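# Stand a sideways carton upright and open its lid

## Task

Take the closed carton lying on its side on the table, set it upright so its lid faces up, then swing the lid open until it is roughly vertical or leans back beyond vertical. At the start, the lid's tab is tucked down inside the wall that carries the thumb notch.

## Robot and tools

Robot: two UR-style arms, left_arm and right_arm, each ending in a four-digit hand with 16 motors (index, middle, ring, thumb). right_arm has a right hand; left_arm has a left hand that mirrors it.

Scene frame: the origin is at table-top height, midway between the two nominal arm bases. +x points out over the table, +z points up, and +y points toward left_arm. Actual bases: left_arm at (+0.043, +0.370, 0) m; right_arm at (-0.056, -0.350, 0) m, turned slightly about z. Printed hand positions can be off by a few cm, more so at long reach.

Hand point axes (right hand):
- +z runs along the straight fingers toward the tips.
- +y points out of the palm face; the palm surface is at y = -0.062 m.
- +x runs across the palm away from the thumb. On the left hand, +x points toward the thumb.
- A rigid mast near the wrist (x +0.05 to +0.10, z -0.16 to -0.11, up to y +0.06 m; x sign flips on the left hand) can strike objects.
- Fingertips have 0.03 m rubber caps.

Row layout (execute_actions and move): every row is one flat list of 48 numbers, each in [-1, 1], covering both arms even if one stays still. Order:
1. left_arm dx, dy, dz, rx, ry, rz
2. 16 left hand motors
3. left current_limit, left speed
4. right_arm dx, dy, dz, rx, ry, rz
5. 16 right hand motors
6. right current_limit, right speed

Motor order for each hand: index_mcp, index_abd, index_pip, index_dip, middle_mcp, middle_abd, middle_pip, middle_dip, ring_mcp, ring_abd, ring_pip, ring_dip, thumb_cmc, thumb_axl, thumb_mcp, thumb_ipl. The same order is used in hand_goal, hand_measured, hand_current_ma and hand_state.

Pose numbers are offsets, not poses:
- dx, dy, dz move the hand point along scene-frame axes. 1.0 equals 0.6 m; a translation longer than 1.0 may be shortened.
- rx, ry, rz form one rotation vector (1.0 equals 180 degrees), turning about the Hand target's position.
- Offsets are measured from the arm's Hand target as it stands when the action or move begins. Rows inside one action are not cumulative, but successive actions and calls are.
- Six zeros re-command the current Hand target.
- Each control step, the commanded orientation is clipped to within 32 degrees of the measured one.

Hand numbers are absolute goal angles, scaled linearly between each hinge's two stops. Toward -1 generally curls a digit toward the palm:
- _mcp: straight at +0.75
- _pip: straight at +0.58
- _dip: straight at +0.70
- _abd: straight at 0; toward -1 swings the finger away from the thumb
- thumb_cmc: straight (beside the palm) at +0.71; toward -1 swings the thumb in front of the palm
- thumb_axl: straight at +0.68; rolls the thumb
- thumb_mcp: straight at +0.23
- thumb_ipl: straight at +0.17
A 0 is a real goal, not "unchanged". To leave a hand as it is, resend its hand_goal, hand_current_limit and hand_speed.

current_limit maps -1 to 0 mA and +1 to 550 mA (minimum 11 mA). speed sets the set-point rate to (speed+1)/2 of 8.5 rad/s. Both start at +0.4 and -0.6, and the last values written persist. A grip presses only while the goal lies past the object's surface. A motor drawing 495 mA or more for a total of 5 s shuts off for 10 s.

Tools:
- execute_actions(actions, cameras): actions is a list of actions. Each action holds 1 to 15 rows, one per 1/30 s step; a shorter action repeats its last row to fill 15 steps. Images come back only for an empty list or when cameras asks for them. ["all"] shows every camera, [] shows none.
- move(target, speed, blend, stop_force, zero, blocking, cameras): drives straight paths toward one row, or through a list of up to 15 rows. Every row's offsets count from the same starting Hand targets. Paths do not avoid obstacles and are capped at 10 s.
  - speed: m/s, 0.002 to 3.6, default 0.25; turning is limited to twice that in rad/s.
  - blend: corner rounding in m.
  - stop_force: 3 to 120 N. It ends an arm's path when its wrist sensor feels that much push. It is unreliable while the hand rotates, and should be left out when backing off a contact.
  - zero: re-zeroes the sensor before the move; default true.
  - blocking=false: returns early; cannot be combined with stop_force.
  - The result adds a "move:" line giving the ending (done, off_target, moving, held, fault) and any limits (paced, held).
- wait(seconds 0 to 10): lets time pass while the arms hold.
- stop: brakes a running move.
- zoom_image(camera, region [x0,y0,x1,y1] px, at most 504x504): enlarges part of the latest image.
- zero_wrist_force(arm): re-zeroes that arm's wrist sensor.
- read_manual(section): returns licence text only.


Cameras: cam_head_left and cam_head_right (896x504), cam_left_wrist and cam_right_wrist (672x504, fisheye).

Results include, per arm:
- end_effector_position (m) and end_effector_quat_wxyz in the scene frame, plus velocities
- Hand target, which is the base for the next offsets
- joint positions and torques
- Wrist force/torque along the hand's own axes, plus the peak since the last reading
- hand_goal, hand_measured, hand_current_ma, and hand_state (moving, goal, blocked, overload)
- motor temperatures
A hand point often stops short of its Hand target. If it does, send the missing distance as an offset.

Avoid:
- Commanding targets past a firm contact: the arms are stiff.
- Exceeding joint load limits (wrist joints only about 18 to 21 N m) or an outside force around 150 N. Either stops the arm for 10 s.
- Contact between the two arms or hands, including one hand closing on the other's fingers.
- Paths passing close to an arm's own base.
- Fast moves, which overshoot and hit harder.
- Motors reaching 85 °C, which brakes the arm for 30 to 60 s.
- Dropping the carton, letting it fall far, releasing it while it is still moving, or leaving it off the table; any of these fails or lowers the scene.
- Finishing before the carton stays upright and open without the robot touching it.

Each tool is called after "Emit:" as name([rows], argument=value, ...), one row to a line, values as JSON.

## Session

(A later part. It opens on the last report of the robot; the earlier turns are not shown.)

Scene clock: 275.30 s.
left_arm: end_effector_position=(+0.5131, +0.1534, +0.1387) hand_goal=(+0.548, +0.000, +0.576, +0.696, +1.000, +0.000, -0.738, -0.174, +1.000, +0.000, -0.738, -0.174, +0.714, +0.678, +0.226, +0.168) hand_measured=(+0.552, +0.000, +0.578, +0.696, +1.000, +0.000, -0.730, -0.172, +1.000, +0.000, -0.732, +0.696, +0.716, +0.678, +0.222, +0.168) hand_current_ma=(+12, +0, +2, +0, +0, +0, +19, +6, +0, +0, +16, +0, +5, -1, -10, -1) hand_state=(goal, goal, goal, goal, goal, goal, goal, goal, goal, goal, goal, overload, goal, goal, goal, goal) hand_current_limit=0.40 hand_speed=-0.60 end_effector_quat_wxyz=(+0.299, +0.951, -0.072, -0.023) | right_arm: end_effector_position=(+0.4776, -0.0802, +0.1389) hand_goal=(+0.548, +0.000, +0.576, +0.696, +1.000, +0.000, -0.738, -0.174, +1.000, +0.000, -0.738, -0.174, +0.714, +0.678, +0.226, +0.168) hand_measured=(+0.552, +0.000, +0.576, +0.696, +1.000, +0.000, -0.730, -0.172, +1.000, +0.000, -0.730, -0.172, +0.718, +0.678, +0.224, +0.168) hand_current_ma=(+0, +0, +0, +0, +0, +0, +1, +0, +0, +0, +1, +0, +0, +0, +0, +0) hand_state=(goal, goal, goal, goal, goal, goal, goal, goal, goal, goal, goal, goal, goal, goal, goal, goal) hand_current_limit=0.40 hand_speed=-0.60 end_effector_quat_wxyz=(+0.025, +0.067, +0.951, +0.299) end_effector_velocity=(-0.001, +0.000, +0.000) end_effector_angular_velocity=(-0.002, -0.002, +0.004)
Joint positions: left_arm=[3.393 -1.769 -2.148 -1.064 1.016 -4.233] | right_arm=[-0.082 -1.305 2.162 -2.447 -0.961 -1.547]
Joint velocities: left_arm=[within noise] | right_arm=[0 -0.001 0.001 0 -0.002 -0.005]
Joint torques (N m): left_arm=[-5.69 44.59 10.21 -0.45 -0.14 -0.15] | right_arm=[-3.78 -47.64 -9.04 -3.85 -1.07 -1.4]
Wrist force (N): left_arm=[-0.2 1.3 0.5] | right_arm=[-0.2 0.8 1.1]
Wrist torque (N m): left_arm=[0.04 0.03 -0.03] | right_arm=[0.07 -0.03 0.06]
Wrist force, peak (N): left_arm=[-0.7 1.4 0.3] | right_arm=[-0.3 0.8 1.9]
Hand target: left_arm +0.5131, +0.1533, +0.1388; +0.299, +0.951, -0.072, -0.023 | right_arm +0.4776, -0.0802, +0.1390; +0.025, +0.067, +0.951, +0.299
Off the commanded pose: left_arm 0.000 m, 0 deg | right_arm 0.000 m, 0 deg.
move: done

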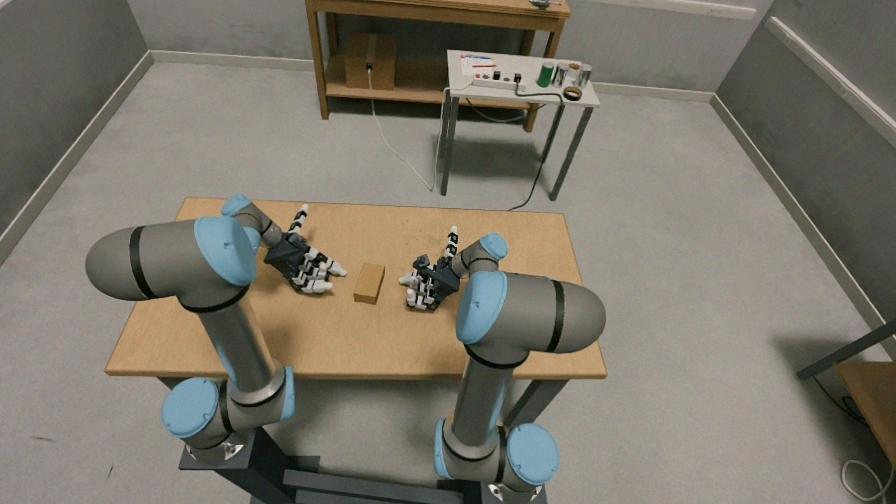

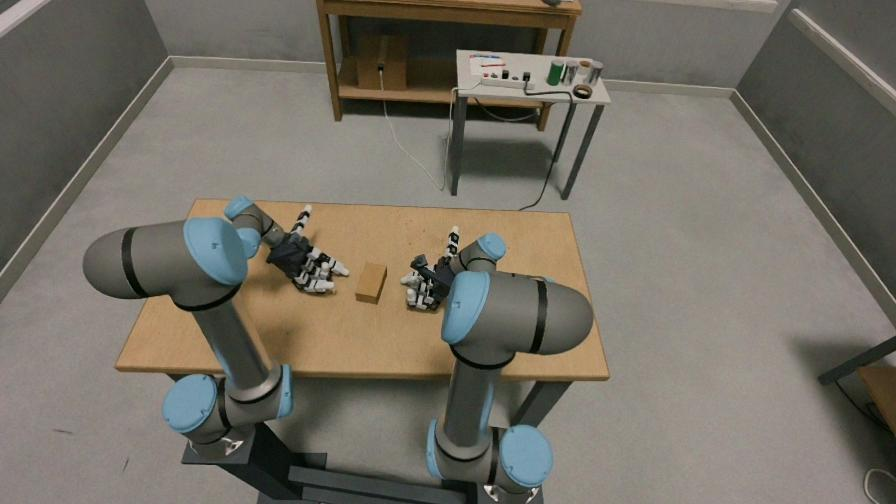

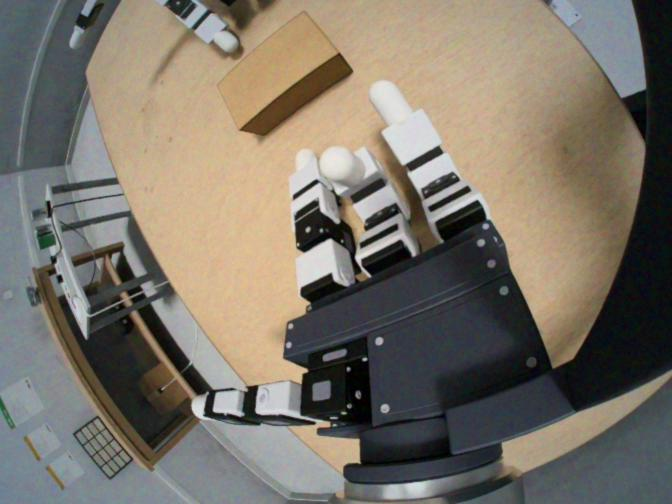

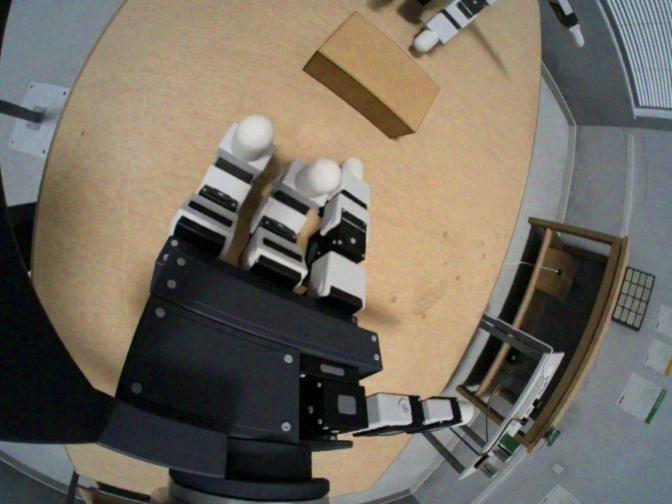

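Emit:
move(target=[-0.013,-0.0857,0,0,0,0,0.548,0,0.576,0.696,1,0,-0.738,-0.174,1,0,-0.738,-0.174,0.714,0.678,0.226,0.168,0.3,-0.8,0.013,0.0857,0,0,0,0,0.548,0,0.576,0.696,1,0,-0.738,-0.174,1,0,-0.738,-0.174,0.714,0.678,0.226,0.168,0.6,-0.9], speed=0.08, cameras=["cam_head_left","cam_left_wrist","cam_right_wrist"])

Emit:
zoom_image(camera="cam_left_wrist", region=[200, 0, 400, 200])

Emit:
zoom_image(camera="cam_right_wrist", region=[280, 0, 480, 200])

Scene clock: 294.27 s.
left_arm: end_effector_position=(+0.5052, +0.1019, +0.1387) hand_goal=(+0.548, +0.000, +0.576, +0.696, +1.000, +0.000, -0.738, -0.174, +1.000, +0.000, -0.738, -0.174, +0.714, +0.678, +0.226, +0.168) hand_measured=(+0.556, +0.000, +0.578, +0.696, +1.000, +0.000, -0.730, -0.172, +1.000, +0.000, -0.732, +0.696, +0.718, +0.678, +0.222, +0.168) hand_current_ma=(+20, +1, +2, +0, +0, +0, +18, +6, +0, +0, +15, +0, +10, -1, -10, -1) hand_state=(goal, goal, goal, goal, goal, goal, goal, goal, goal, goal, goal, overload, goal, goal, goal, goal) hand_current_limit=0.30 hand_speed=-0.80 end_effector_quat_wxyz=(+0.299, +0.951, -0.072, -0.023) | right_arm: end_effector_position=(+0.4855, -0.0289, +0.1389) hand_goal=(+0.548, +0.000, +0.576, +0.696, +1.000, +0.000, -0.738, -0.174, +1.000, +0.000, -0.738, -0.174, +0.714, +0.678, +0.226, +0.168) hand_measured=(+0.554, +0.000, +0.576, +0.694, +1.000, +0.000, -0.730, -0.172, +1.000, +0.000, -0.730, -0.172, +0.718, +0.678, +0.224, +0.168) hand_current_ma=(+1, +0, +0, +0, +0, +0, +1, +0, +0, +0, +1, +0, +0, +0, +0, +0) hand_state=(goal, goal, goal, goal, goal, goal, goal, goal, goal, goal, goal, goal, goal, goal, goal, goal) hand_current_limit=0.60 hand_speed=-0.90 end_effector_quat_wxyz=(+0.025, +0.067, +0.951, +0.299)
Joint positions: left_arm=[3.286 -1.772 -2.168 -0.975 0.991 -4.356] | right_arm=[0.026 -1.254 2.116 -2.527 -0.968 -1.416]
Joint torques (N m): left_arm=[-2.86 18.14 22.44 -0.83 -0.09 -0.1] | right_arm=[2.94 -48.54 -5.83 -1.16 2.21 -0.45]
Wrist force (N): left_arm=[-0.3 -0.9 -4.2] | right_arm=[-0.2 -1.5 -3.1]
Wrist torque (N m): left_arm=[0.36 0.16 -0.02] | right_arm=[0.26 -0.17 -0.08]
Wrist force, peak (N): left_arm=[-0.3 -0.4 -4.3] | right_arm=[-0.4 -1.1 -3.6]
Hand target: left_arm +0.5053, +0.1019, +0.1388; +0.299, +0.951, -0.072, -0.023 | right_arm +0.4854, -0.0288, +0.1390; +0.025, +0.067, +0.951, +0.299
Off the commanded pose: left_arm 0.000 m, 0 deg | right_arm 0.000 m, 0 deg.
move: done
Images, in order (width x height): cam_head_left 896x504, cam_left_wrist 672x504, cam_right_wrist 672x504.

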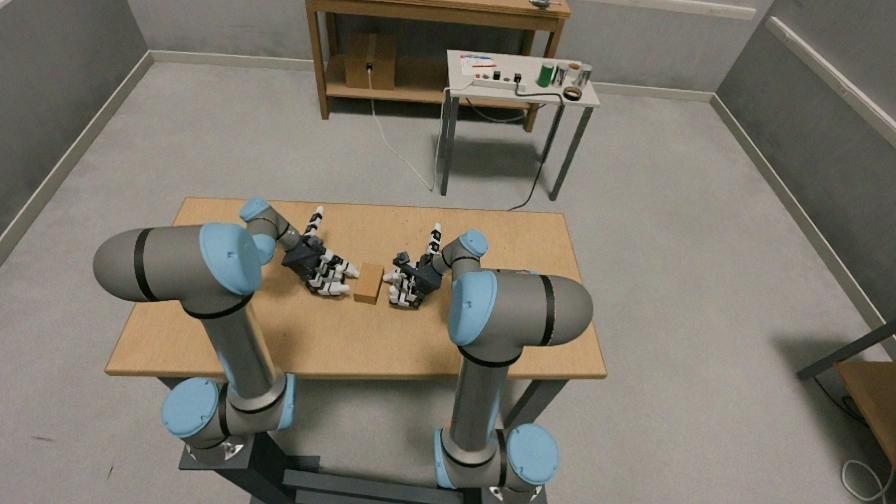

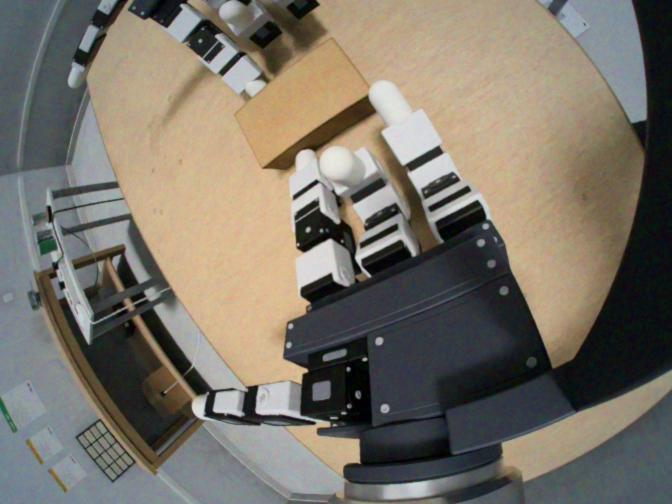

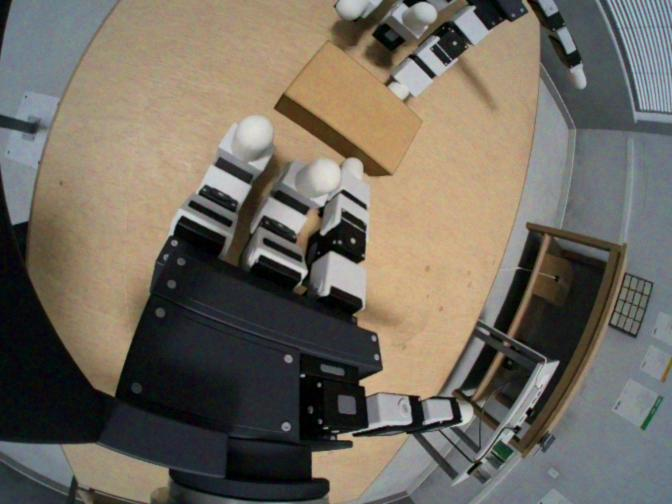

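Scaled by 2.520 from the camera's 672x504 image, which has a finer 960x720 frame.

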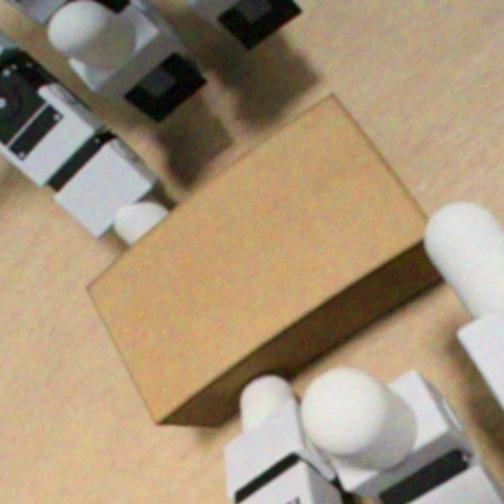

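Scaled by 2.520 from the camera's 672x504 image, which has a finer 960x720 frame.

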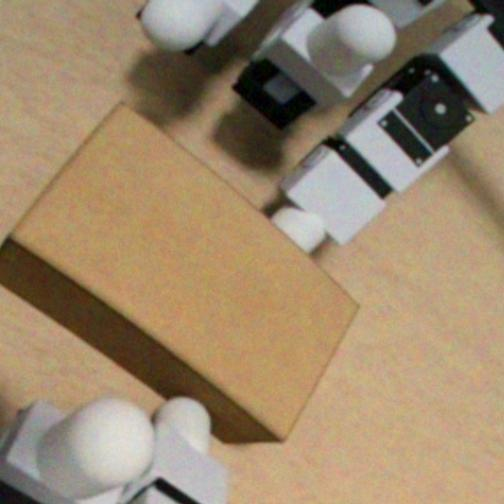

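Emit:
move([
  [0,0,0,0,0,0,0.49,0,0.576,0.696,1,0,-0.738,-0.174,1,0,-0.738,-0.174,0.714,0.678,0.226,0.168,0.3,-0.8,0,0,0,0,0,0,0.548,0,0.576,0.696,1,0,-0.738,-0.174,1,0,-0.738,-0.174,0.714,0.678,0.226,0.168,0.6,-0.9],
  [-0.0287,0.0043,0.0575,0,0,0,0.49,0,0.576,0.696,1,0,-0.738,-0.174,1,0,-0.738,-0.174,0.714,0.678,0.226,0.168,0.3,-0.8,-0.0287,0.0043,0.0575,0,0,0,0.548,0,0.576,0.696,1,0,-0.738,-0.174,1,0,-0.738,-0.174,0.714,0.678,0.226,0.168,0.6,-0.9],
  [-0.0775,0.0118,0.0977,0,0,0,0.49,0,0.576,0.696,1,0,-0.738,-0.174,1,0,-0.738,-0.174,0.714,0.678,0.226,0.168,0.3,-0.8,-0.0775,0.0118,0.0977,0,0,0,0.548,0,0.576,0.696,1,0,-0.738,-0.174,1,0,-0.738,-0.174,0.714,0.678,0.226,0.168,0.6,-0.9],
], speed=0.05, blend=[0, 0.01, 0], cameras=["cam_head_left","cam_left_wrist","cam_right_wrist"])

Emit:
zoom_image(camera="cam_left_wrist", region=[200, 0, 400, 200])

Emit:
zoom_image(camera="cam_right_wrist", region=[280, 0, 480, 200])

Scene clock: 329.77 s.
left_arm: end_effector_position=(+0.4587, +0.1090, +0.1973) hand_goal=(+0.490, +0.000, +0.576, +0.696, +1.000, +0.000, -0.738, -0.174, +1.000, +0.000, -0.738, -0.174, +0.714, +0.678, +0.226, +0.168) hand_measured=(+0.534, +0.000, +0.590, +0.702, +1.000, +0.000, -0.730, -0.172, +1.000, +0.000, -0.732, +0.696, +0.718, +0.678, +0.222, +0.168) hand_current_ma=(+163, +1, +37, +12, +0, +0, +18, +6, +0, +0, +15, +0, +10, -1, -10, -1) hand_state=(blocked, goal, goal, goal, goal, goal, goal, goal, goal, goal, goal, overload, goal, goal, goal, goal) hand_current_limit=0.30 hand_speed=-0.80 end_effector_quat_wxyz=(+0.299, +0.951, -0.072, -0.023) | right_arm: end_effector_position=(+0.4388, -0.0217, +0.1976) hand_goal=(+0.548, +0.000, +0.576, +0.696, +1.000, +0.000, -0.738, -0.174, +1.000, +0.000, -0.738, -0.174, +0.714, +0.678, +0.226, +0.168) hand_measured=(+0.578, +0.002, +0.592, +0.702, +1.000, +0.000, -0.730, -0.172, +1.000, +0.000, -0.730, -0.172, +0.718, +0.678, +0.224, +0.168) hand_current_ma=(+15, +0, +3, +0, +0, +0, +1, +0, +0, +0, +1, +0, +0, +0, +0, +0) hand_state=(blocked, goal, goal, goal, goal, goal, goal, goal, goal, goal, goal, goal, goal, goal, goal, goal) hand_current_limit=0.60 hand_speed=-0.90 end_effector_quat_wxyz=(+0.025, +0.067, +0.951, +0.299)
Joint positions: left_arm=[3.32 -1.55 -2.214 -1.172 0.998 -4.317] | right_arm=[0.041 -1.458 2.177 -2.395 -0.969 -1.398]
Joint torques (N m): left_arm=[-5.66 5.01 33.32 4.29 -0.93 -0.74] | right_arm=[-4.02 -9.29 -31.46 -4.91 -0.29 -1.52]
Wrist force (N): left_arm=[-0.9 -0.5 -0.3] | right_arm=[-0.4 -1.2 0.4]
Wrist torque (N m): left_arm=[0.14 0.07 -0.15] | right_arm=[0.15 -0.02 -0.10]
Wrist force, peak (N): left_arm=[-0.1 -0.1 -4.3] | right_arm=[-0.3 -1.1 -3.7]
Hand target: left_arm +0.4588, +0.1090, +0.1974; +0.299, +0.951, -0.072, -0.023 | right_arm +0.4389, -0.0217, +0.1976; +0.025, +0.067, +0.951, +0.299
Off the commanded pose: left_arm 0.000 m, 0 deg | right_arm 0.000 m, 0 deg.
move: done
Images, in order (width x height): cam_head_left 896x504, cam_left_wrist 672x504, cam_right_wrist 672x504.

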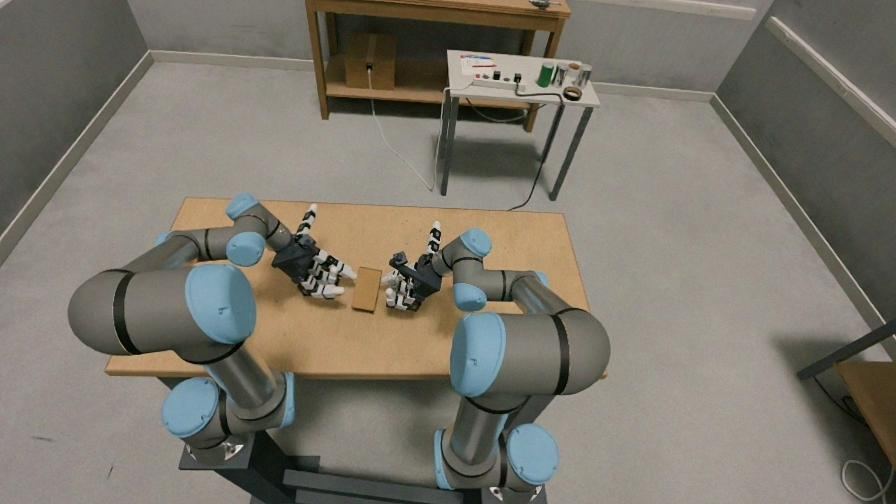

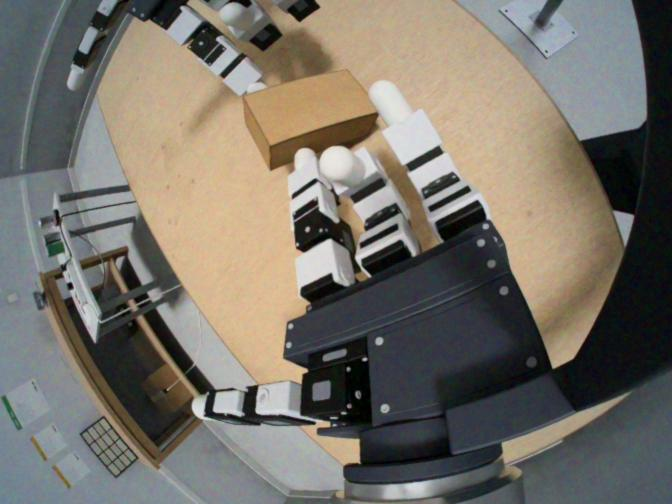

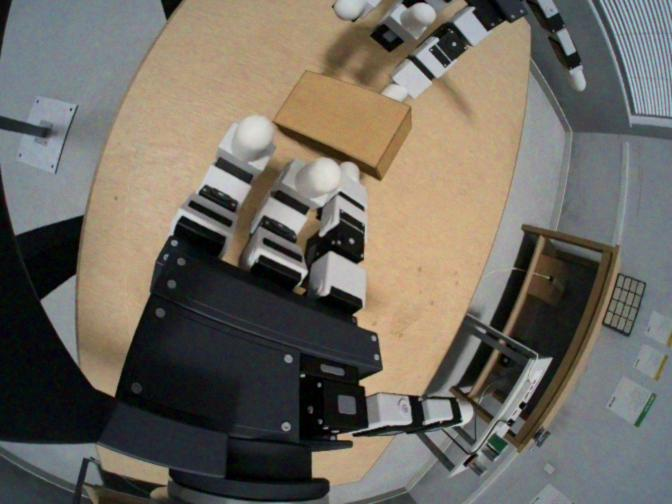

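Scaled by 2.520 from the camera's 672x504 image, which has a finer 960x720 frame.

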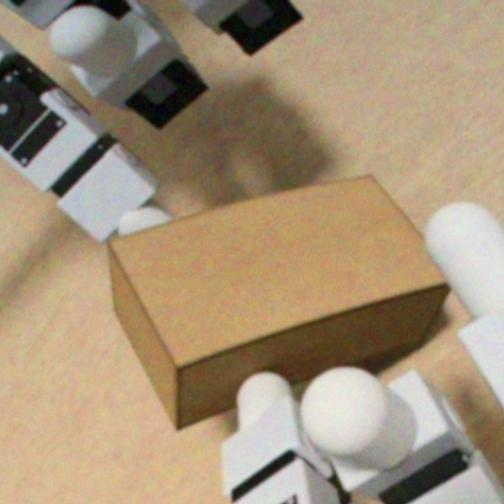

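Scaled by 2.520 from the camera's 672x504 image, which has a finer 960x720 frame.

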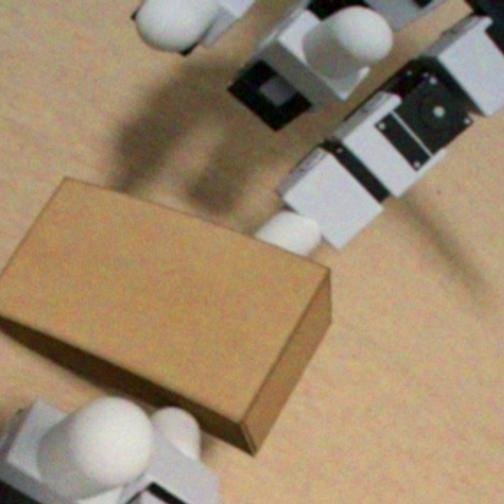

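Emit:
move([
  [-0.0475,0.0072,0.0135,0,0,0,0.49,0,0.576,0.696,1,0,-0.738,-0.174,1,0,-0.738,-0.174,0.714,0.678,0.226,0.168,0.3,-0.8,-0.0475,0.0072,0.0135,0,0,0,0.548,0,0.576,0.696,1,0,-0.738,-0.174,1,0,-0.738,-0.174,0.714,0.678,0.226,0.168,0.6,-0.9],
  [-0.0964,0.0146,0.0056,0,0,0,0.49,0,0.576,0.696,1,0,-0.738,-0.174,1,0,-0.738,-0.174,0.714,0.678,0.226,0.168,0.3,-0.8,-0.0964,0.0146,0.0056,0,0,0,0.548,0,0.576,0.696,1,0,-0.738,-0.174,1,0,-0.738,-0.174,0.714,0.678,0.226,0.168,0.6,-0.9],
], speed=0.05, blend=[0.01, 0], cameras=["cam_head_left","cam_left_wrist","cam_right_wrist"])

Emit:
zoom_image(camera="cam_left_wrist", region=[200, 0, 400, 200])

Emit:
zoom_image(camera="cam_right_wrist", region=[280, 0, 480, 200])

Emit:
zoom_image(camera="cam_head_left", region=[320, 240, 420, 330])

Scene clock: 344.00 s.
left_arm: end_effector_position=(+0.4008, +0.1178, +0.2006) hand_goal=(+0.490, +0.000, +0.576, +0.696, +1.000, +0.000, -0.738, -0.174, +1.000, +0.000, -0.738, -0.174, +0.714, +0.678, +0.226, +0.168) hand_measured=(+0.534, +0.000, +0.590, +0.702, +1.000, +0.000, -0.730, -0.172, +1.000, +0.000, -0.732, +0.696, +0.718, +0.678, +0.222, +0.168) hand_current_ma=(+163, +1, +37, +12, +0, +0, +18, +6, +0, +0, +15, +0, +10, -1, -10, -1) hand_state=(blocked, goal, goal, goal, goal, goal, goal, goal, goal, goal, goal, overload, goal, goal, goal, goal) hand_current_limit=0.30 hand_speed=-0.80 end_effector_quat_wxyz=(+0.299, +0.951, -0.072, -0.023) end_effector_velocity=(+0.002, +0.000, +0.001) end_effector_angular_velocity=(+0.000, +0.000, +0.001) | right_arm: end_effector_position=(+0.3809, -0.0129, +0.2010) hand_goal=(+0.548, +0.000, +0.576, +0.696, +1.000, +0.000, -0.738, -0.174, +1.000, +0.000, -0.738, -0.174, +0.714, +0.678, +0.226, +0.168) hand_measured=(+0.578, +0.002, +0.592, +0.702, +1.000, +0.000, -0.730, -0.172, +1.000, +0.000, -0.730, -0.172, +0.718, +0.678, +0.224, +0.168) hand_current_ma=(+15, +0, +4, +1, +0, +0, +1, +0, +0, +0, +1, +0, +0, +0, +0, +0) hand_state=(blocked, goal, goal, goal, goal, goal, goal, goal, goal, goal, goal, goal, goal, goal, goal, goal) hand_current_limit=0.60 hand_speed=-0.90 end_effector_quat_wxyz=(+0.025, +0.067, +0.951, +0.299) end_effector_velocity=(+0.002, +0.000, +0.000) end_effector_angular_velocity=(+0.000, +0.000, +0.000)
Joint positions: left_arm=[3.374 -1.381 -2.338 -1.249 1.011 -4.255] | right_arm=[0.063 -1.585 2.307 -2.413 -0.971 -1.371]
Joint velocities: left_arm=[-0.002 -0.005 0.006 0.002 -0.001 -0.004] | right_arm=[-0.001 0.003 -0.005 0.002 0 -0.002]
Joint torques (N m): left_arm=[-5.66 0.13 36.18 3.7 -1.79 -0.84] | right_arm=[-5.14 -4.91 -32.22 -1.37 -0.15 -1.47]
Wrist force (N): left_arm=[-0.6 -0.1 -0.8] | right_arm=[-0.6 -1.1 0.0]
Wrist torque (N m): left_arm=[0.11 0.05 -0.18] | right_arm=[0.16 -0.03 -0.12]
Wrist force, peak (N): left_arm=[-1.1 -1.1 -0.6] | right_arm=[-0.4 -1.6 0.5]
Hand target: left_arm +0.4010, +0.1178, +0.2007; +0.299, +0.951, -0.072, -0.023 | right_arm +0.3811, -0.0130, +0.2010; +0.025, +0.067, +0.951, +0.299
Off the commanded pose: left_arm 0.000 m, 0 deg | right_arm 0.000 m, 0 deg.
move: done
Images, in order (width x height): cam_head_left 896x504, cam_left_wrist 672x504, cam_right_wrist 672x504.

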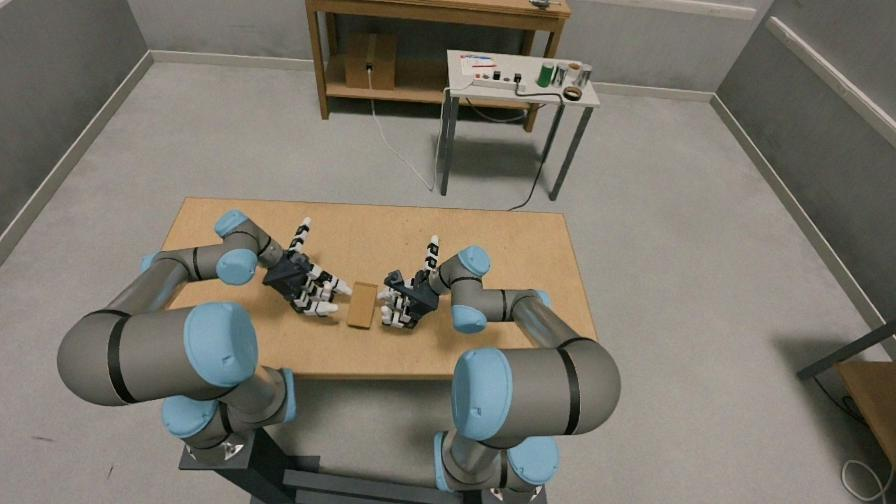

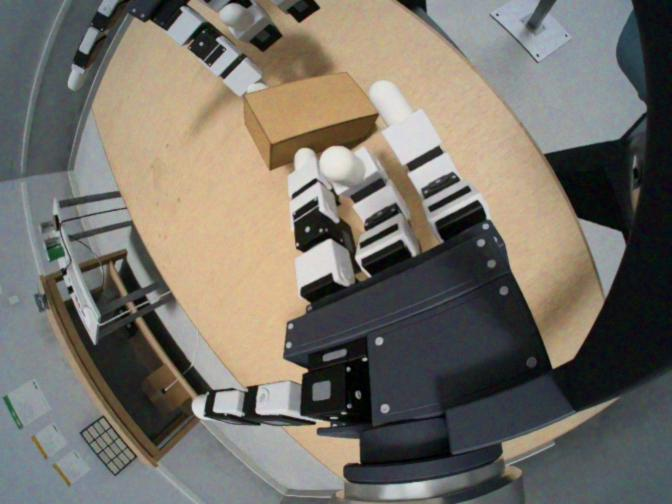

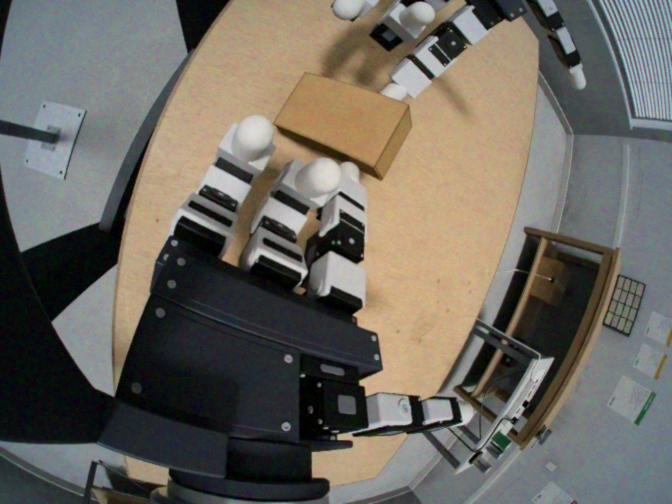

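Scaled by 2.520 from the camera's 672x504 image, which has a finer 960x720 frame.

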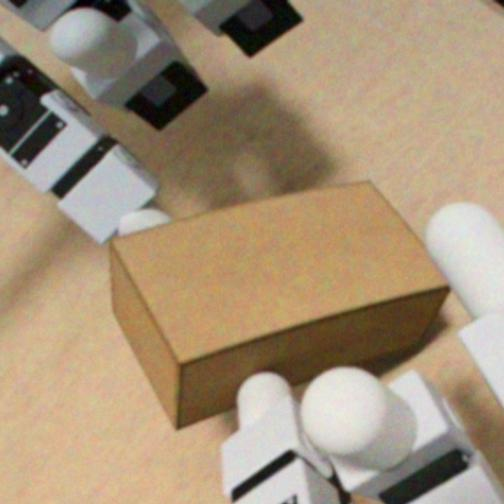

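Scaled by 2.520 from the camera's 672x504 image, which has a finer 960x720 frame.

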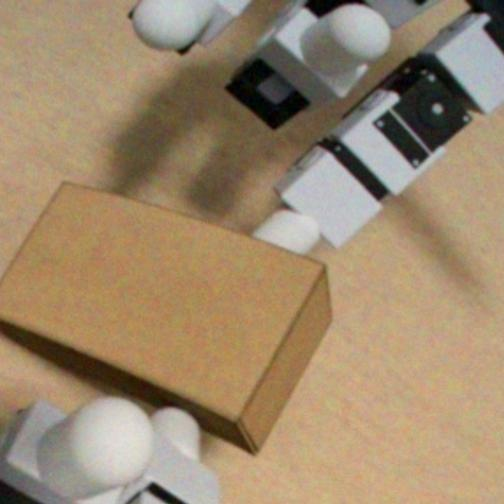

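Scaled by 5.040 from the camera's 896x504 image, which has a finer 1280x720 frame.

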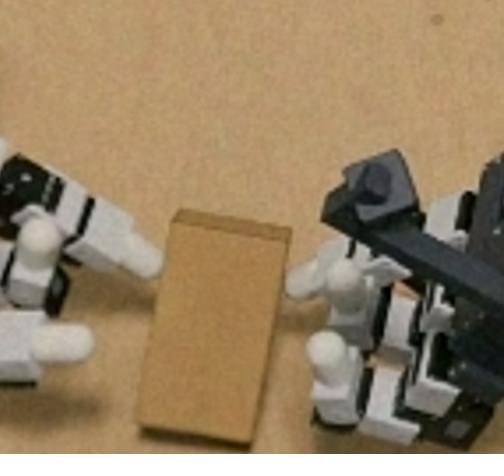

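Emit:
move([
  [0,0,0.008,0,0,0,0.49,0,0.576,0.696,1,0,-0.738,-0.174,1,0,-0.738,-0.174,0.714,0.678,0.226,0.168,0.3,-0.95,0,0,0.008,0,0,0,0.548,0,0.576,0.696,1,0,-0.738,-0.174,1,0,-0.738,-0.174,0.714,0.678,0.226,0.168,0.6,-0.9],
  [0,0,0.0081,0,0,0,0.52,0,0.576,0.696,1,0,-0.738,-0.174,1,0,-0.738,-0.174,0.714,0.678,0.226,0.168,0.3,-0.99,0,0,0.0081,0,0,0,0.548,0,0.576,0.696,1,0,-0.738,-0.174,1,0,-0.738,-0.174,0.714,0.678,0.226,0.168,0.6,-0.9],
], speed=0.05, cameras=["cam_left_wrist","cam_head_left"])

Emit:
zoom_image(camera="cam_left_wrist", region=[200, 0, 400, 200])

Scene clock: 365.27 s.
left_arm: end_effector_position=(+0.4010, +0.1178, +0.2056) hand_goal=(+0.520, +0.000, +0.576, +0.696, +1.000, +0.000, -0.738, -0.174, +1.000, +0.000, -0.738, -0.174, +0.714, +0.678, +0.226, +0.168) hand_measured=(+0.534, +0.000, +0.590, +0.702, +1.000, +0.000, -0.730, -0.172, +1.000, +0.000, -0.732, +0.696, +0.718, +0.678, +0.222, +0.168) hand_current_ma=(+95, +1, +37, +12, +0, +0, +18, +6, +0, +0, +15, +0, +10, -1, -10, -1) hand_state=(moving, goal, goal, goal, goal, goal, goal, goal, goal, goal, goal, overload, goal, goal, goal, goal) hand_current_limit=0.30 hand_speed=-0.99 end_effector_quat_wxyz=(+0.299, +0.951, -0.072, -0.023) | right_arm: end_effector_position=(+0.3811, -0.0130, +0.2059) hand_goal=(+0.548, +0.000, +0.576, +0.696, +1.000, +0.000, -0.738, -0.174, +1.000, +0.000, -0.738, -0.174, +0.714, +0.678, +0.226, +0.168) hand_measured=(+0.578, +0.002, +0.592, +0.702, +1.000, +0.000, -0.730, -0.172, +1.000, +0.000, -0.730, -0.172, +0.718, +0.678, +0.224, +0.168) hand_current_ma=(+15, +0, +4, +1, +0, +0, +1, +0, +0, +0, +1, +0, +0, +0, +0, +0) hand_state=(blocked, goal, goal, goal, goal, goal, goal, goal, goal, goal, goal, goal, goal, goal, goal, goal) hand_current_limit=0.60 hand_speed=-0.90 end_effector_quat_wxyz=(+0.025, +0.067, +0.951, +0.299)
Joint positions: left_arm=[3.374 -1.373 -2.33 -1.266 1.011 -4.255] | right_arm=[0.063 -1.595 2.3 -2.396 -0.971 -1.371]
Joint torques (N m): left_arm=[-3.17 12.96 22.22 3.82 -1.9 0.55] | right_arm=[-5.01 -20.98 -22.32 -4.41 3.22 -0.99]
Wrist force (N): left_arm=[0.1 0.1 -0.5] | right_arm=[-0.3 -1.0 0.2]
Wrist torque (N m): left_arm=[0.14 -0.04 -0.13] | right_arm=[0.14 -0.03 -0.11]
Wrist force, peak (N): left_arm=[-0.7 0.3 -1.0] | right_arm=[-0.3 -1.3 0.8]
Hand target: left_arm +0.4010, +0.1178, +0.2056; +0.299, +0.951, -0.072, -0.023 | right_arm +0.3811, -0.0130, +0.2058; +0.025, +0.067, +0.951, +0.299
Off the commanded pose: left_arm 0.000 m, 0 deg | right_arm 0.000 m, 0 deg.
move: done
Images, in order (width x height): cam_head_left 896x504, cam_left_wrist 672x504.

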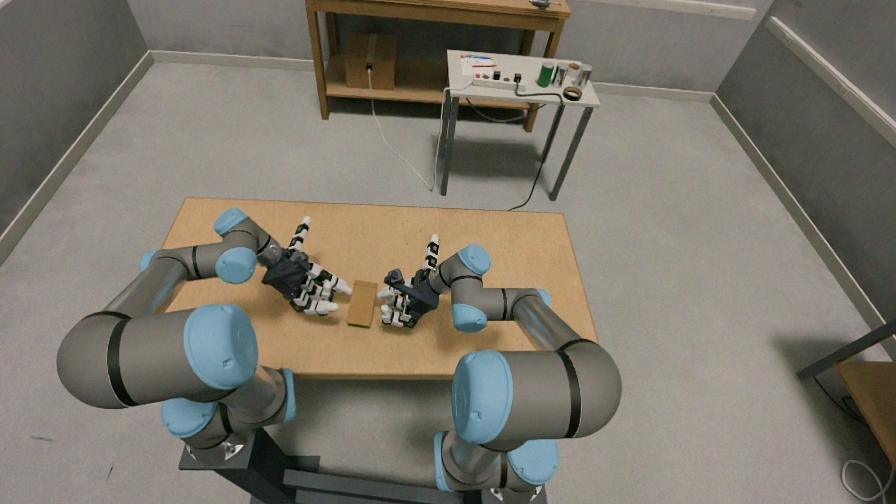

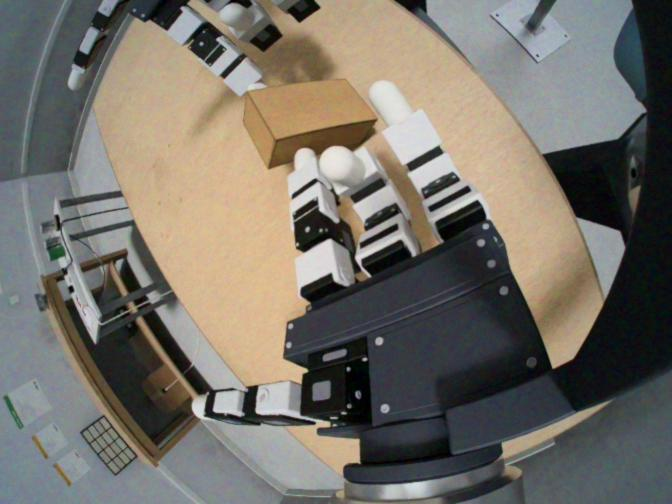

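Scaled by 2.520 from the camera's 672x504 image, which has a finer 960x720 frame.

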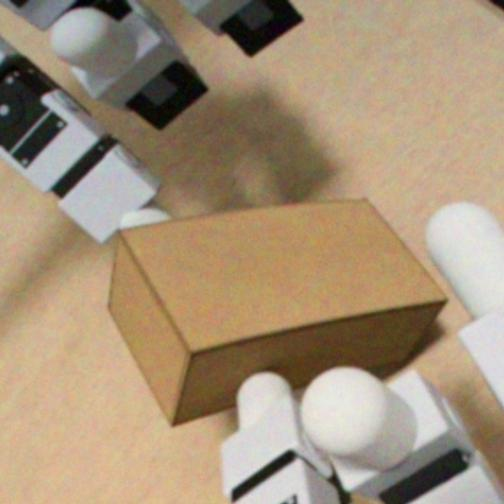

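Emit:
move([
  [0,0,0,0,0,0,0.53,0,0.576,0.696,1,0,-0.738,-0.174,1,0,-0.738,-0.174,0.714,0.678,0.226,0.168,0.3,-0.99,0,0,0,0,0,0,0.548,0,0.576,0.696,1,0,-0.738,-0.174,1,0,-0.738,-0.174,0.714,0.678,0.226,0.168,0.6,-0.9],
  [0,0,0.0003,0,0,0,0.538,0,0.576,0.696,1,0,-0.738,-0.174,1,0,-0.738,-0.174,0.714,0.678,0.226,0.168,0.3,-0.99,0,0,0.0003,0,0,0,0.548,0,0.576,0.696,1,0,-0.738,-0.174,1,0,-0.738,-0.174,0.714,0.678,0.226,0.168,0.6,-0.9],
], speed=0.05, cameras=["cam_left_wrist"])

Emit:
zoom_image(camera="cam_left_wrist", region=[200, 0, 400, 200])

Scene clock: 379.33 s.
left_arm: end_effector_position=(+0.4010, +0.1178, +0.2058) hand_goal=(+0.538, +0.000, +0.576, +0.696, +1.000, +0.000, -0.738, -0.174, +1.000, +0.000, -0.738, -0.174, +0.714, +0.678, +0.226, +0.168) hand_measured=(+0.548, +0.000, +0.588, +0.702, +1.000, +0.000, -0.730, -0.172, +1.000, +0.000, -0.732, +0.696, +0.718, +0.678, +0.222, +0.168) hand_current_ma=(+25, +1, +35, +12, +0, +0, +18, +6, +0, +0, +15, +0, +10, -1, -10, -1) hand_state=(goal, goal, goal, goal, goal, goal, goal, goal, goal, goal, goal, overload, goal, goal, goal, goal) hand_current_limit=0.30 hand_speed=-0.99 end_effector_quat_wxyz=(+0.299, +0.951, -0.072, -0.023) | right_arm: end_effector_position=(+0.3811, -0.0130, +0.2060) hand_goal=(+0.548, +0.000, +0.576, +0.696, +1.000, +0.000, -0.738, -0.174, +1.000, +0.000, -0.738, -0.174, +0.714, +0.678, +0.226, +0.168) hand_measured=(+0.574, +0.002, +0.588, +0.702, +1.000, +0.000, -0.730, -0.172, +1.000, +0.000, -0.730, -0.172, +0.718, +0.678, +0.224, +0.168) hand_current_ma=(+11, +0, +2, +1, +0, +0, +1, +0, +0, +0, +1, +0, +0, +0, +0, +0) hand_state=(blocked, goal, goal, goal, goal, goal, goal, goal, goal, goal, goal, goal, goal, goal, goal, goal) hand_current_limit=0.60 hand_speed=-0.90 end_effector_quat_wxyz=(+0.025, +0.067, +0.951, +0.299)
Joint positions: left_arm=[3.374 -1.373 -2.329 -1.267 1.011 -4.255] | right_arm=[0.063 -1.595 2.3 -2.396 -0.971 -1.371]
Joint torques (N m): left_arm=[3.8 25.3 36.78 -0.41 -0.31 0.85] | right_arm=[-4.49 -34.97 -32.8 -1.52 0.69 -1.59]
Wrist force (N): left_arm=[-0.4 1.0 -0.1] | right_arm=[-0.1 0.1 0.8]
Wrist torque (N m): left_arm=[0.05 0.03 -0.16] | right_arm=[0.05 -0.05 -0.10]
Wrist force, peak (N): left_arm=[-0.5 1.2 -0.2] | right_arm=[-0.4 -0.2 1.2]
Hand target: left_arm +0.4010, +0.1178, +0.2058; +0.299, +0.951, -0.072, -0.023 | right_arm +0.3811, -0.0130, +0.2060; +0.025, +0.067, +0.951, +0.299
Off the commanded pose: left_arm 0.000 m, 0 deg | right_arm 0.000 m, 0 deg.
move: done
Images, in order (width x height): cam_left_wrist 672x504.

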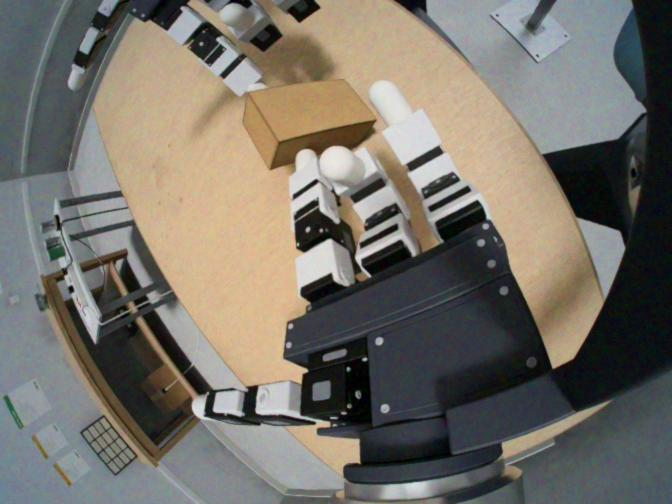

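Scaled by 2.520 from the camera's 672x504 image, which has a finer 960x720 frame.

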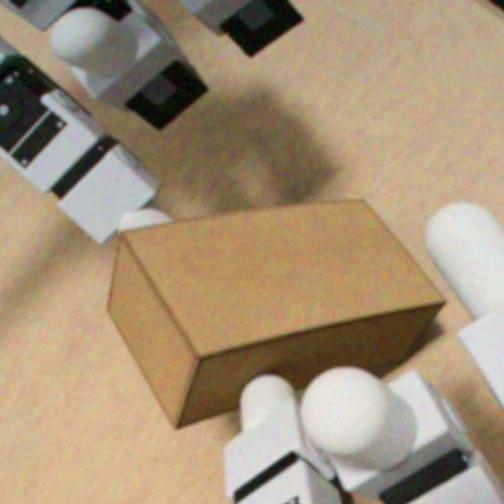

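Emit:
move([
  [0,0,0,0,0,0,0.546,0,0.576,0.696,1,0,-0.738,-0.174,1,0,-0.738,-0.174,0.714,0.678,0.226,0.168,0.3,-0.99,0,0,0,0,0,0,0.548,0,0.576,0.696,1,0,-0.738,-0.174,1,0,-0.738,-0.174,0.714,0.678,0.226,0.168,0.6,-0.9],
  [0,0,-0.0003,0,0,0,0.552,0,0.576,0.696,1,0,-0.738,-0.174,1,0,-0.738,-0.174,0.714,0.678,0.226,0.168,0.3,-0.99,0,0,-0.0003,0,0,0,0.548,0,0.576,0.696,1,0,-0.738,-0.174,1,0,-0.738,-0.174,0.714,0.678,0.226,0.168,0.6,-0.9],
], speed=0.05, cameras=["cam_left_wrist"])

Emit:
zoom_image(camera="cam_left_wrist", region=[200, 0, 400, 200])

Scene clock: 393.77 s.
left_arm: end_effector_position=(+0.4010, +0.1178, +0.2056) hand_goal=(+0.552, +0.000, +0.576, +0.696, +1.000, +0.000, -0.738, -0.174, +1.000, +0.000, -0.738, -0.174, +0.714, +0.678, +0.226, +0.168) hand_measured=(+0.558, +0.000, +0.586, +0.702, +1.000, +0.000, -0.730, -0.172, +1.000, +0.000, -0.732, +0.696, +0.718, +0.678, +0.222, +0.168) hand_current_ma=(+17, +1, +25, +12, +0, +0, +18, +6, +0, +0, +15, +0, +10, -1, -10, -1) hand_state=(goal, goal, goal, goal, goal, goal, goal, goal, goal, goal, goal, overload, goal, goal, goal, goal) hand_current_limit=0.30 hand_speed=-0.99 end_effector_quat_wxyz=(+0.299, +0.951, -0.072, -0.023) | right_arm: end_effector_position=(+0.3811, -0.0130, +0.2058) hand_goal=(+0.548, +0.000, +0.576, +0.696, +1.000, +0.000, -0.738, -0.174, +1.000, +0.000, -0.738, -0.174, +0.714, +0.678, +0.226, +0.168) hand_measured=(+0.568, +0.002, +0.586, +0.700, +1.000, +0.000, -0.730, -0.172, +1.000, +0.000, -0.730, -0.172, +0.718, +0.678, +0.224, +0.168) hand_current_ma=(+7, +0, +1, +0, +0, +0, +1, +0, +0, +0, +1, +0, +0, +0, +0, +0) hand_state=(blocked, goal, goal, goal, goal, goal, goal, goal, goal, goal, goal, goal, goal, goal, goal, goal) hand_current_limit=0.60 hand_speed=-0.90 end_effector_quat_wxyz=(+0.025, +0.067, +0.951, +0.299)
Joint positions: left_arm=[3.374 -1.373 -2.33 -1.266 1.011 -4.255] | right_arm=[0.063 -1.595 2.3 -2.396 -0.971 -1.371]
Joint torques (N m): left_arm=[4.02 -1.15 2.74 4.05 -0.4 0.87] | right_arm=[-4.91 -4.74 -8.45 -4.19 -0.67 -1.39]
Wrist force (N): left_arm=[-0.6 1.1 0.2] | right_arm=[-0.4 0.4 1.1]
Wrist torque (N m): left_arm=[0.01 0.06 -0.18] | right_arm=[0.03 -0.01 -0.13]
Wrist force, peak (N): left_arm=[-0.4 1.4 0.4] | right_arm=[-0.6 0.3 1.0]
Hand target: left_arm +0.4010, +0.1178, +0.2056; +0.299, +0.951, -0.072, -0.023 | right_arm +0.3811, -0.0130, +0.2058; +0.025, +0.067, +0.951, +0.299
Off the commanded pose: left_arm 0.000 m, 0 deg | right_arm 0.000 m, 0 deg.
move: done
Images, in order (width x height): cam_left_wrist 672x504.

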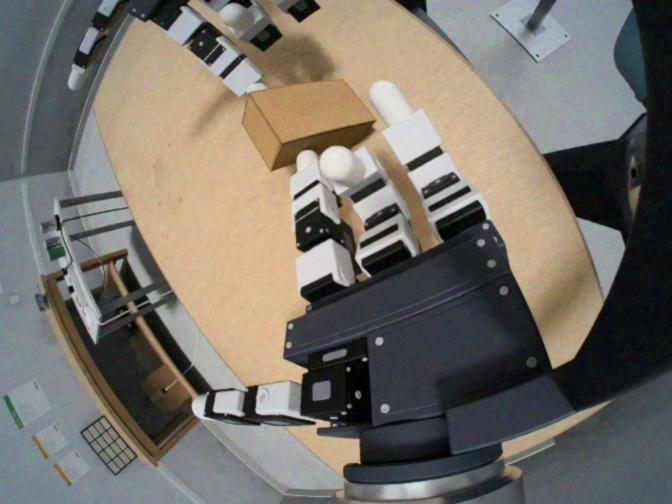

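Scaled by 2.520 from the camera's 672x504 image, which has a finer 960x720 frame.

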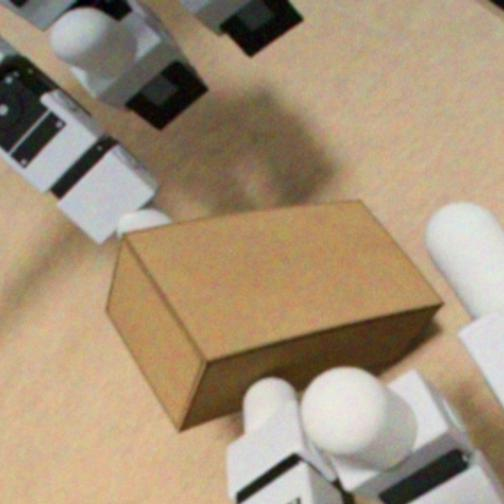

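Emit:
move([
  [0,0,0,0,0,0,0.56,0,0.576,0.696,1,0,-0.738,-0.174,1,0,-0.738,-0.174,0.714,0.678,0.226,0.168,0.3,-0.99,0,0,0,0,0,0,0.548,0,0.576,0.696,1,0,-0.738,-0.174,1,0,-0.738,-0.174,0.714,0.678,0.226,0.168,0.6,-0.9],
  [0,0,0.0003,0,0,0,0.566,0,0.576,0.696,1,0,-0.738,-0.174,1,0,-0.738,-0.174,0.714,0.678,0.226,0.168,0.3,-0.99,0,0,0.0003,0,0,0,0.548,0,0.576,0.696,1,0,-0.738,-0.174,1,0,-0.738,-0.174,0.714,0.678,0.226,0.168,0.6,-0.9],
], speed=0.05, cameras=["cam_left_wrist","cam_head_left"])

Emit:
zoom_image(camera="cam_left_wrist", region=[200, 0, 400, 200])

Emit:
zoom_image(camera="cam_head_left", region=[320, 240, 420, 340])

Scene clock: 406.10 s.
left_arm: end_effector_position=(+0.4010, +0.1178, +0.2058) hand_goal=(+0.566, +0.000, +0.576, +0.696, +1.000, +0.000, -0.738, -0.174, +1.000, +0.000, -0.738, -0.174, +0.714, +0.678, +0.226, +0.168) hand_measured=(+0.570, +0.000, +0.582, +0.700, +1.000, +0.000, -0.730, -0.172, +1.000, +0.000, -0.732, +0.696, +0.718, +0.678, +0.222, +0.168) hand_current_ma=(+10, +1, +15, +7, +0, +0, +18, +6, +0, +0, +15, +0, +10, -1, -10, -1) hand_state=(goal, goal, goal, goal, goal, goal, goal, goal, goal, goal, goal, overload, goal, goal, goal, goal) hand_current_limit=0.30 hand_speed=-0.99 end_effector_quat_wxyz=(+0.299, +0.951, -0.072, -0.023) | right_arm: end_effector_position=(+0.3811, -0.0130, +0.2060) hand_goal=(+0.548, +0.000, +0.576, +0.696, +1.000, +0.000, -0.738, -0.174, +1.000, +0.000, -0.738, -0.174, +0.714, +0.678, +0.226, +0.168) hand_measured=(+0.564, +0.002, +0.582, +0.700, +1.000, +0.000, -0.730, -0.172, +1.000, +0.000, -0.730, -0.172, +0.718, +0.678, +0.224, +0.168) hand_current_ma=(+4, +0, +1, +0, +0, +0, +1, +0, +0, +0, +1, +0, +0, +0, +0, +0) hand_state=(goal, goal, goal, goal, goal, goal, goal, goal, goal, goal, goal, goal, goal, goal, goal, goal) hand_current_limit=0.60 hand_speed=-0.90 end_effector_quat_wxyz=(+0.025, +0.067, +0.951, +0.299)
Joint positions: left_arm=[3.374 -1.373 -2.329 -1.267 1.011 -4.255] | right_arm=[0.063 -1.595 2.3 -2.396 -0.971 -1.371]
Joint torques (N m): left_arm=[3.04 25.77 37.29 -0.45 -0.39 0.76] | right_arm=[-3.39 -34.52 -32.05 -1.62 -0.3 -1.29]
Wrist force (N): left_arm=[-0.3 1.1 0.7] | right_arm=[-0.4 0.5 1.0]
Wrist torque (N m): left_arm=[-0.06 0.03 -0.14] | right_arm=[0.02 -0.01 -0.12]
Wrist force, peak (N): left_arm=[-0.9 1.4 0.4] | right_arm=[-0.5 0.5 1.2]
Hand target: left_arm +0.4010, +0.1178, +0.2058; +0.299, +0.951, -0.072, -0.023 | right_arm +0.3811, -0.0130, +0.2060; +0.025, +0.067, +0.951, +0.299
Off the commanded pose: left_arm 0.000 m, 0 deg | right_arm 0.000 m, 0 deg.
move: done
Images, in order (width x height): cam_head_left 896x504, cam_left_wrist 672x504.

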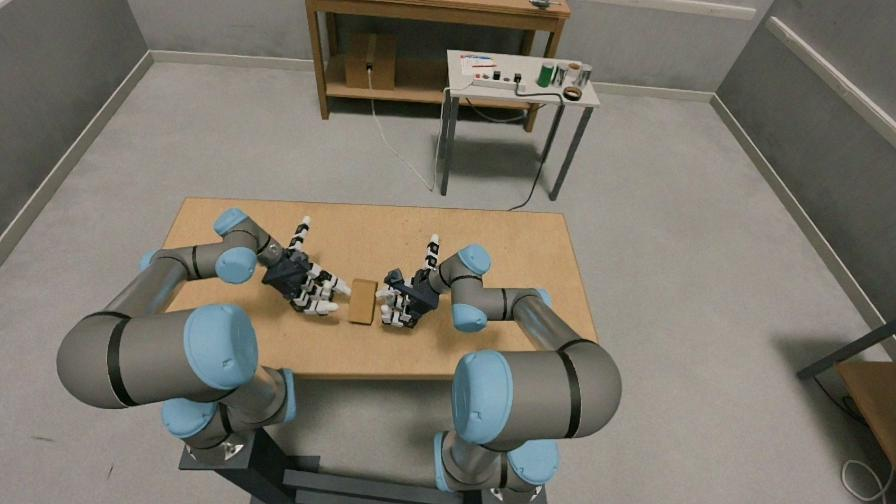

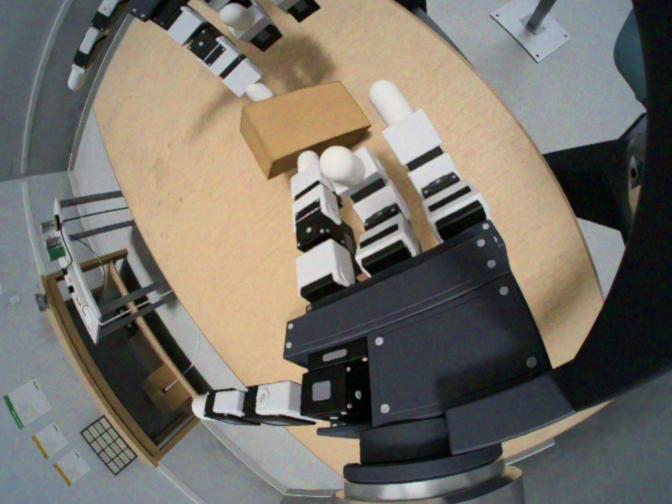

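Scaled by 2.520 from the camera's 672x504 image, which has a finer 960x720 frame.

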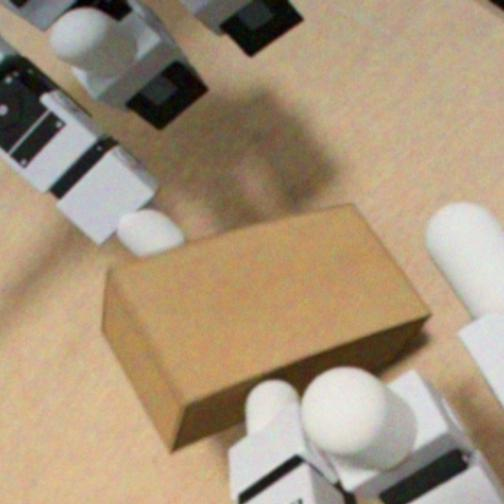

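Scaled by 5.040 from the camera's 896x504 image, which has a finer 1280x720 frame.

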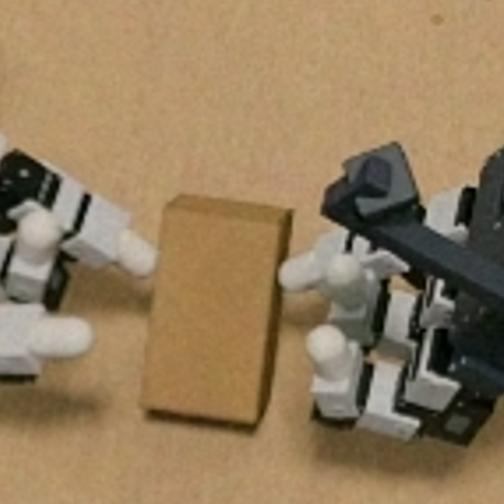

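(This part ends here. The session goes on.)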